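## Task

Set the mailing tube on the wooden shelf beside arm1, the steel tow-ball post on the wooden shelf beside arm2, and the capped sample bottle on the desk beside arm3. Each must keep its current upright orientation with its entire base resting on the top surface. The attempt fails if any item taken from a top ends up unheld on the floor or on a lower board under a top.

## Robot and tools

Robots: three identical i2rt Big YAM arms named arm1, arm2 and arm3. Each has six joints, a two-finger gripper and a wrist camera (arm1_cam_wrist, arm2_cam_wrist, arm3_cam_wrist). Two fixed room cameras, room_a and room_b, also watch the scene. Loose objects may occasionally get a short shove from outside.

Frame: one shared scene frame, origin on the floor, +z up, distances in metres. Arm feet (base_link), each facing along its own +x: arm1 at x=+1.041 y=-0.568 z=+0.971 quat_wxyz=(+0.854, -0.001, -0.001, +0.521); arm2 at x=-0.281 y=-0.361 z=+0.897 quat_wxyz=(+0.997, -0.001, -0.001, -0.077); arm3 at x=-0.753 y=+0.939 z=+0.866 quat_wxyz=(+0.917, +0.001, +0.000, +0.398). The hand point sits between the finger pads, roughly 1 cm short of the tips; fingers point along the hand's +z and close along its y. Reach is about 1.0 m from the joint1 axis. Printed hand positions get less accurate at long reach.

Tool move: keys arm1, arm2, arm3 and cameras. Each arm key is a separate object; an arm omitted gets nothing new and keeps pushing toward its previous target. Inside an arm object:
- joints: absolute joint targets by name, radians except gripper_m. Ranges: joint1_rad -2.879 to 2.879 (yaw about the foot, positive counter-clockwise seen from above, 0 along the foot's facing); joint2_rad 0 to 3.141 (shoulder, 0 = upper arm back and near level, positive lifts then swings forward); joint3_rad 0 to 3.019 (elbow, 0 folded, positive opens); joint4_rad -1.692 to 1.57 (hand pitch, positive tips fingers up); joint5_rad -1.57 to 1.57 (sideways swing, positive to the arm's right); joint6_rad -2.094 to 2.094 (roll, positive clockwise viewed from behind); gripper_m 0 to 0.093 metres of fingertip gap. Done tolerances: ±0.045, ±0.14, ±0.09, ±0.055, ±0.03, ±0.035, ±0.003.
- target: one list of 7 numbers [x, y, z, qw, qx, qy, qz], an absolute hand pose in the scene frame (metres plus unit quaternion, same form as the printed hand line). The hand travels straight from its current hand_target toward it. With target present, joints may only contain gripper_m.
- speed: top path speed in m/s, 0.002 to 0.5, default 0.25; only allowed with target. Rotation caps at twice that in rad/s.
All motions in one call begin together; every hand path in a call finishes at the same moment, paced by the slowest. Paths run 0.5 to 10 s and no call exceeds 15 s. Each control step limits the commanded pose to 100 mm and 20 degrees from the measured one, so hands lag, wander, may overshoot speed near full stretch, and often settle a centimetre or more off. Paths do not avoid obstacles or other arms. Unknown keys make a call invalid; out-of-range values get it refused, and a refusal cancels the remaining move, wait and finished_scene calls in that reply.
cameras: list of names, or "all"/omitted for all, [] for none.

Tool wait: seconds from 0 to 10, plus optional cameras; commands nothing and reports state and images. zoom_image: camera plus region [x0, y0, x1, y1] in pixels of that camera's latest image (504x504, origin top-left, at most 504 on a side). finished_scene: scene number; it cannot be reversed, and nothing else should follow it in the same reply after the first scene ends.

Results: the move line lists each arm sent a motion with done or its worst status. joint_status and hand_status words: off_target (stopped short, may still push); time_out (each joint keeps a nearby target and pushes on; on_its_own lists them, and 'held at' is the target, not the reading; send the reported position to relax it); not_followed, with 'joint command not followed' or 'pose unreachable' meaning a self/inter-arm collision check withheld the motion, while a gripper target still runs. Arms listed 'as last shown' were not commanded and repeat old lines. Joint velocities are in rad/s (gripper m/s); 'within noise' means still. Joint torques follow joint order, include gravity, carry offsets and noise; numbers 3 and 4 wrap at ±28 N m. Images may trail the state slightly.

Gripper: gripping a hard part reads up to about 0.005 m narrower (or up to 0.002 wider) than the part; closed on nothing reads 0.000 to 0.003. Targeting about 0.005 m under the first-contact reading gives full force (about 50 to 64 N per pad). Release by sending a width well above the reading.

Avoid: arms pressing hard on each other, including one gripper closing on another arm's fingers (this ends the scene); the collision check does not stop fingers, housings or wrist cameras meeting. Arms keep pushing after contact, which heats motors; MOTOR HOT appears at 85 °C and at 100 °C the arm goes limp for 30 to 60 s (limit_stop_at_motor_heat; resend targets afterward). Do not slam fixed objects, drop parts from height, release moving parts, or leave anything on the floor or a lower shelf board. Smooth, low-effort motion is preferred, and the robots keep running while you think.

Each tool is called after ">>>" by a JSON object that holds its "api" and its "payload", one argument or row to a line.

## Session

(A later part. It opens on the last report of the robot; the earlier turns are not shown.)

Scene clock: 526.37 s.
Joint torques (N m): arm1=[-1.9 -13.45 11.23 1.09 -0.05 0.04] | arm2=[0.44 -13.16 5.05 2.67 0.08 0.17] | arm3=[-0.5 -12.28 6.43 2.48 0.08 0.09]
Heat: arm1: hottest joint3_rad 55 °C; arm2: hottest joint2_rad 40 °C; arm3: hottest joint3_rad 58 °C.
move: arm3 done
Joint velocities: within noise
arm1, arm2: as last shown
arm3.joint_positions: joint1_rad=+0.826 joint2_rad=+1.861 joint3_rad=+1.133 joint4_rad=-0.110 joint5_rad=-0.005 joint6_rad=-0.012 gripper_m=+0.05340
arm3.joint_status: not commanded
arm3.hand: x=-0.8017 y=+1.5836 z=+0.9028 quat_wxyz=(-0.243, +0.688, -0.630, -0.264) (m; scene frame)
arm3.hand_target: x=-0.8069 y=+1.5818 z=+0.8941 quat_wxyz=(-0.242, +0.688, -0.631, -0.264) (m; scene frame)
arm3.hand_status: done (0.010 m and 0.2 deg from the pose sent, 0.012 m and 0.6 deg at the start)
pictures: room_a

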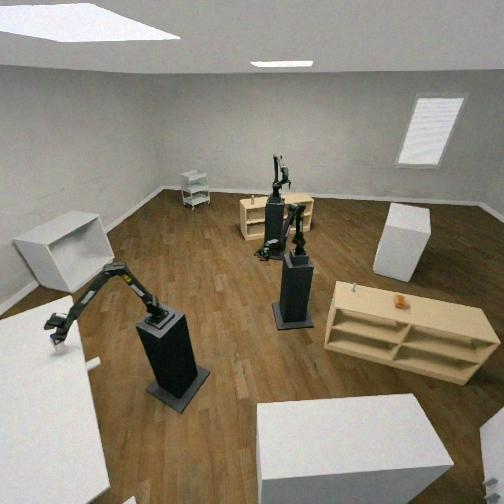

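>>> {"api": "move", "payload": {
  "arm3": {"target":[-0.807,1.580,0.898,0.2311,-0.6928,0.6349,0.2522],"speed":0.05},
  "cameras": []
}}

>>> {"api": "move", "payload": {
  "arm3": {"joints":{"gripper_m":0.064}},
  "cameras": ["arm3_cam_wrist"]
}}

>>> {"api": "move", "payload": {
  "arm3": {"joints":{"gripper_m":0.093}},
  "cameras": ["arm3_cam_wrist"]
}}

>>> {"api": "move", "payload": {
  "arm3": {"target":[-0.798,1.475,1.05,0.2311,-0.6928,0.6349,0.2522],"speed":0.25}
}}

>>> {"api": "zoom_image", "payload": {
  "camera": "room_a",
  "region": [0, 270, 120, 390]
}}

>>> {"api": "zoom_image", "payload": {
  "camera": "room_a",
  "region": [220, 150, 420, 350]
}}

Scene clock: 540.70 s.
Joint torques (N m): arm1=[-1.96 -13.45 11.22 1.06 -0.05 0.04] | arm2=[-0.32 -12.45 5.09 2.81 0.07 0.14] | arm3=[-0.44 -13.16 7.88 0.47 0.08 0.09]
Heat: arm1: hottest joint3_rad 55 °C; arm2: hottest joint2_rad 40 °C; arm3: hottest joint3_rad 57 °C.
move: arm3 done
Joint velocities: within noise
arm1, arm2: as last shown
arm3.joint_positions: joint1_rad=+0.826 joint2_rad=+1.861 joint3_rad=+1.133 joint4_rad=-0.126 joint5_rad=-0.004 joint6_rad=-0.010 gripper_m=+0.05340
arm3.joint_status: not commanded
arm3.hand: x=-0.8012 y=+1.5807 z=+0.9001 quat_wxyz=(-0.238, +0.690, -0.633, -0.258) (m; scene frame)
arm3.hand_target: x=-0.8068 y=+1.5799 z=+0.8980 quat_wxyz=(-0.231, +0.693, -0.635, -0.252) (m; scene frame)
arm3.hand_status: done (0.006 m and 1.2 deg from the pose sent, 0.008 m and 2.1 deg at the start)
pictures: none
No camera images: "cameras" was empty.

Scene clock: 541.30 s.
Joint torques (N m): arm1=[-1.96 -13.39 11.25 1.07 -0.05 0.04] | arm2=[0.15 -13.22 4.98 2.86 0.03 0.12] | arm3=[-0.44 -13.33 7.82 1.29 0.06 0.08]
Heat: arm1: hottest joint3_rad 55 °C; arm2: hottest joint2_rad 40 °C; arm3: hottest joint3_rad 57 °C.
move: arm3 done
Joint velocities: within noise
arm1: as last shown
arm2.joint_positions: joint1_rad=+2.069 joint2_rad=+1.659 joint3_rad=+0.452 joint4_rad=+1.221 joint5_rad=-0.008 joint6_rad=-0.006 gripper_m=+0.08795
arm2.joint_status: not commanded
arm2.hand: x=-0.4523 y=+0.1164 z=+1.0449 quat_wxyz=(-0.410, +0.577, -0.400, -0.582) (m; scene frame)
arm2.hand_target: x=-0.4520 y=+0.1149 z=+1.0597 quat_wxyz=(-0.416, +0.564, -0.395, -0.594) (m; scene frame)
arm2.hand_status: not commanded
arm3.joint_positions: joint1_rad=+0.827 joint2_rad=+1.864 joint3_rad=+1.133 joint4_rad=-0.145 joint5_rad=-0.004 joint6_rad=-0.010 gripper_m=+0.06393
arm3.joint_status: all done
arm3.hand: x=-0.8011 y=+1.5768 z=+0.8953 quat_wxyz=(-0.231, +0.692, -0.636, -0.251) (m; scene frame)
arm3.hand_target: x=-0.8069 y=+1.5798 z=+0.8979 quat_wxyz=(-0.231, +0.693, -0.635, -0.252) (m; scene frame)
arm3.hand_status: not commanded
pictures: arm3_cam_wrist
camera_calibration:
arm3_cam_wrist: T_world_to_cam=[[0.995957, 0.0897558, -0.00376091, 0.659895], [0.0892802, -0.993587, -0.0693787, 1.7039], [-0.00996393, 0.0687624, -0.997583, 0.901398], [0, 0, 0, 1]] pos_world=[-0.80037, 1.57176, 1.01992]

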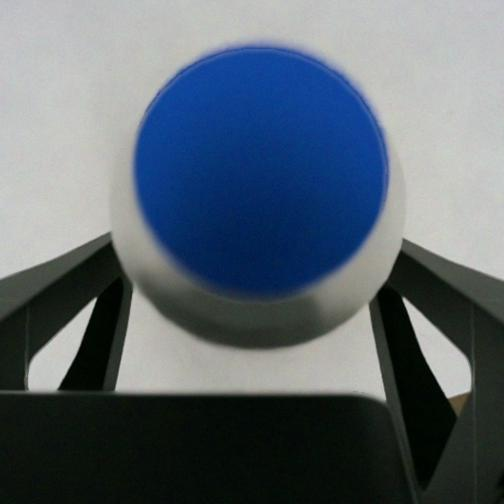

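Scene clock: 541.93 s.
Joint torques (N m): arm1=[-1.85 -13.33 11.22 1.07 -0.05 0.05] | arm2=[0.56 -12.4 5.08 2.92 0.08 0.16] | arm3=[-0.56 -13.27 7.83 1.26 0.06 0.08]
Heat: arm1: hottest joint3_rad 55 °C; arm2: hottest joint2_rad 40 °C; arm3: hottest joint3_rad 56 °C.
move: arm3 done
Joint velocities: within noise
arm1, arm2: as last shown
arm3.joint_positions: joint1_rad=+0.827 joint2_rad=+1.864 joint3_rad=+1.133 joint4_rad=-0.145 joint5_rad=-0.004 joint6_rad=-0.010 gripper_m=+0.09286
arm3.joint_status: all done
arm3.hand: x=-0.8011 y=+1.5768 z=+0.8953 quat_wxyz=(-0.231, +0.692, -0.636, -0.251) (m; scene frame)
arm3.hand_target: x=-0.8069 y=+1.5798 z=+0.8979 quat_wxyz=(-0.231, +0.693, -0.635, -0.252) (m; scene frame)
arm3.hand_status: not commanded
pictures: arm3_cam_wrist
camera_calibration:
arm3_cam_wrist: T_world_to_cam=[[0.995957, 0.0897558, -0.00376091, 0.659895], [0.0892802, -0.993587, -0.0693787, 1.7039], [-0.00996393, 0.0687624, -0.997583, 0.901398], [0, 0, 0, 1]] pos_world=[-0.80037, 1.57176, 1.01992]

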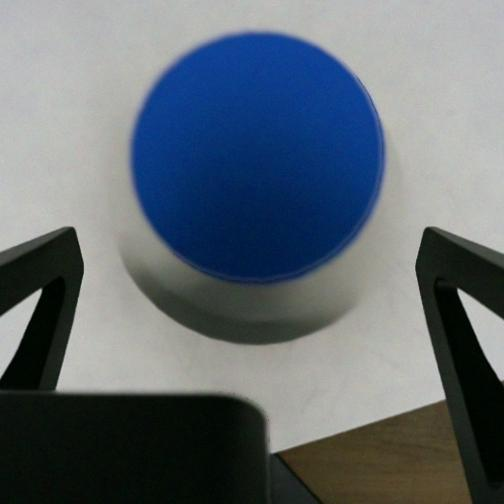

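Scene clock: 543.60 s.
Joint torques (N m): arm1=[-1.9 -13.45 11.25 1.06 -0.05 0.04] | arm2=[-0.15 -12.51 5.08 2.93 0.05 0.13] | arm3=[-0.62 -9.76 8.28 1.32 0.05 0.07]
Heat: arm1: hottest joint3_rad 55 °C; arm2: hottest joint2_rad 40 °C; arm3: hottest joint3_rad 56 °C.
move: arm3 done
Joint velocities: within noise
arm1.joint_positions: joint1_rad=+1.908 joint2_rad=+1.294 joint3_rad=+1.194 joint4_rad=-0.685 joint5_rad=+0.006 joint6_rad=+0.000 gripper_m=+0.08793
arm1.joint_status: not commanded
arm1.hand: x=+0.5064 y=-0.4920 z=+1.2692 quat_wxyz=(-0.029, +0.922, -0.065, -0.381) (m; scene frame)
arm1.hand_target: x=+0.5007 y=-0.4881 z=+1.2900 quat_wxyz=(-0.029, +0.916, -0.068, -0.395) (m; scene frame)
arm1.hand_status: not commanded
arm2: as last shown
arm3.joint_positions: joint1_rad=+0.827 joint2_rad=+1.411 joint3_rad=+1.023 joint4_rad=-0.485 joint5_rad=-0.004 joint6_rad=-0.010 gripper_m=+0.09293
arm3.joint_status: not commanded
arm3.hand: x=-0.7938 y=+1.4789 z=+1.0481 quat_wxyz=(-0.232, +0.692, -0.635, -0.252) (m; scene frame)
arm3.hand_target: x=-0.7980 y=+1.4750 z=+1.0500 quat_wxyz=(-0.231, +0.693, -0.635, -0.252) (m; scene frame)
arm3.hand_status: done (0.006 m and 0.2 deg from the pose sent, 0.185 m and 0.2 deg at the start)
pictures: arm1_cam_wrist, arm2_cam_wrist, arm3_cam_wrist, room_a, room_b
camera_calibration:
arm1_cam_wrist: T_world_to_cam=[[0.144732, 0.989353, 0.015242, 0.393262], [0.977268, -0.140519, -0.158752, -0.360456], [-0.15492, 0.037872, -0.987201, 1.47316], [0, 0, 0, 1]] pos_world=[0.523567, -0.495517, 1.39109]
arm2_cam_wrist: T_world_to_cam=[[0.937079, 0.349029, 0.00788772, 0.374397], [0.208647, -0.541778, -0.814213, 1.00997], [-0.27991, 0.764628, -0.580512, 0.51147], [0, 0, 0, 1]] pos_world=[-0.418401, 0.0254222, 1.1163]
arm3_cam_wrist: T_world_to_cam=[[0.995918, 0.090191, -0.00371485, 0.661205], [0.089682, -0.993299, -0.0728925, 1.62008], [-0.0102642, 0.0722617, -0.997333, 1.05488], [0, 0, 0, 1]] pos_world=[-0.79297, 1.47336, 1.17262]

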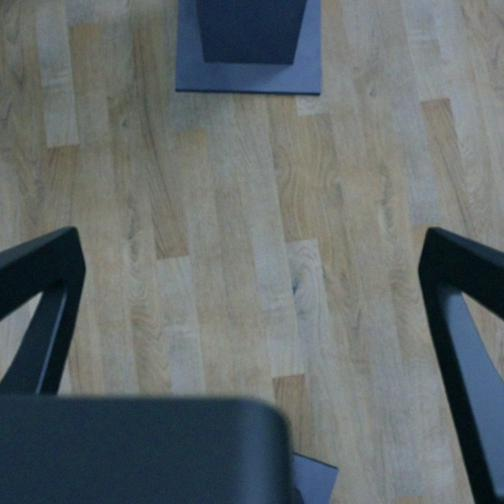

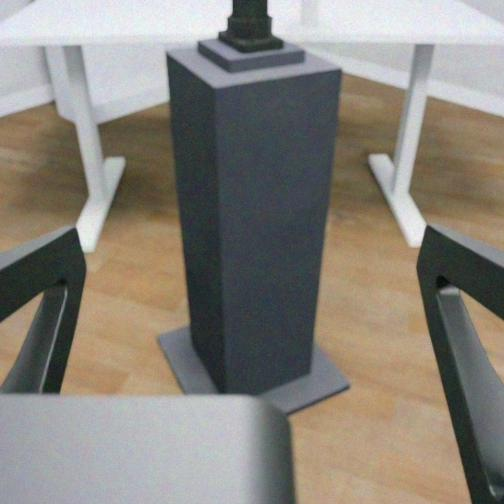

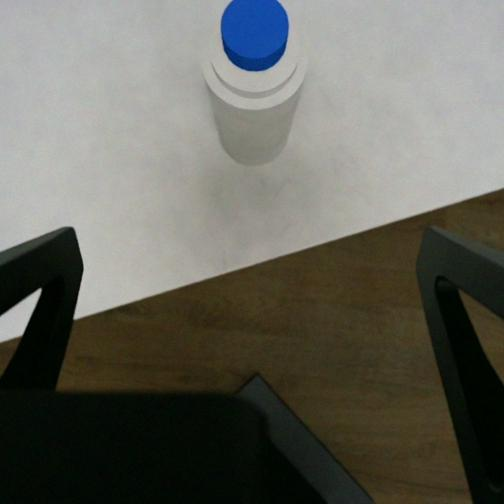

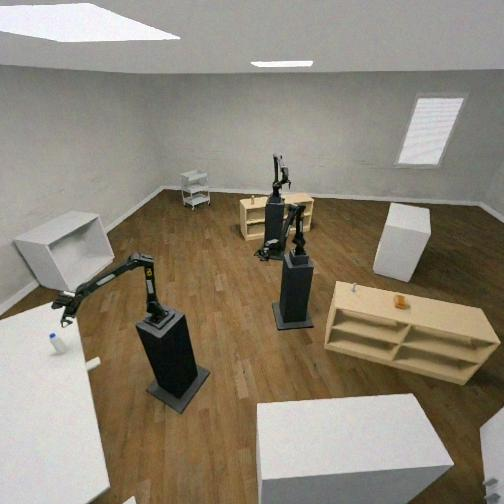

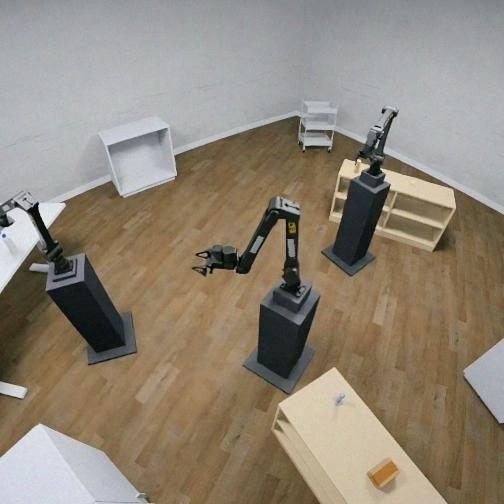

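Scaled by 4.200 from the camera's 504x504 image, which has a finer 720x720 frame.

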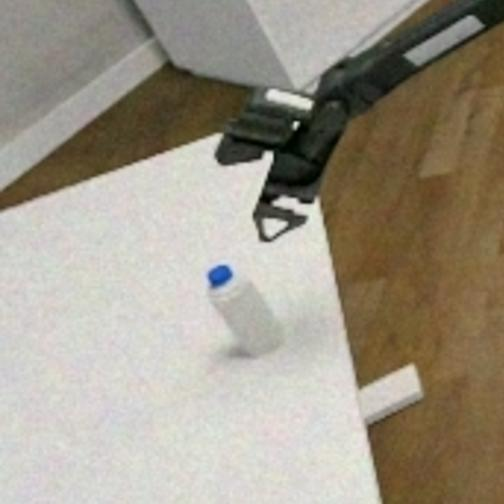

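Scaled by 2.520 from the camera's 504x504 image, which has a finer 720x720 frame.

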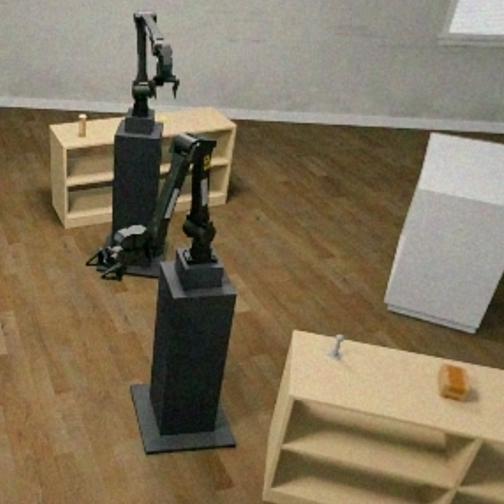

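All three objects are standing in place.

>>> {"api": "finished_scene", "payload": {
  "scene": 3
}}

The scene is finished: the task was done.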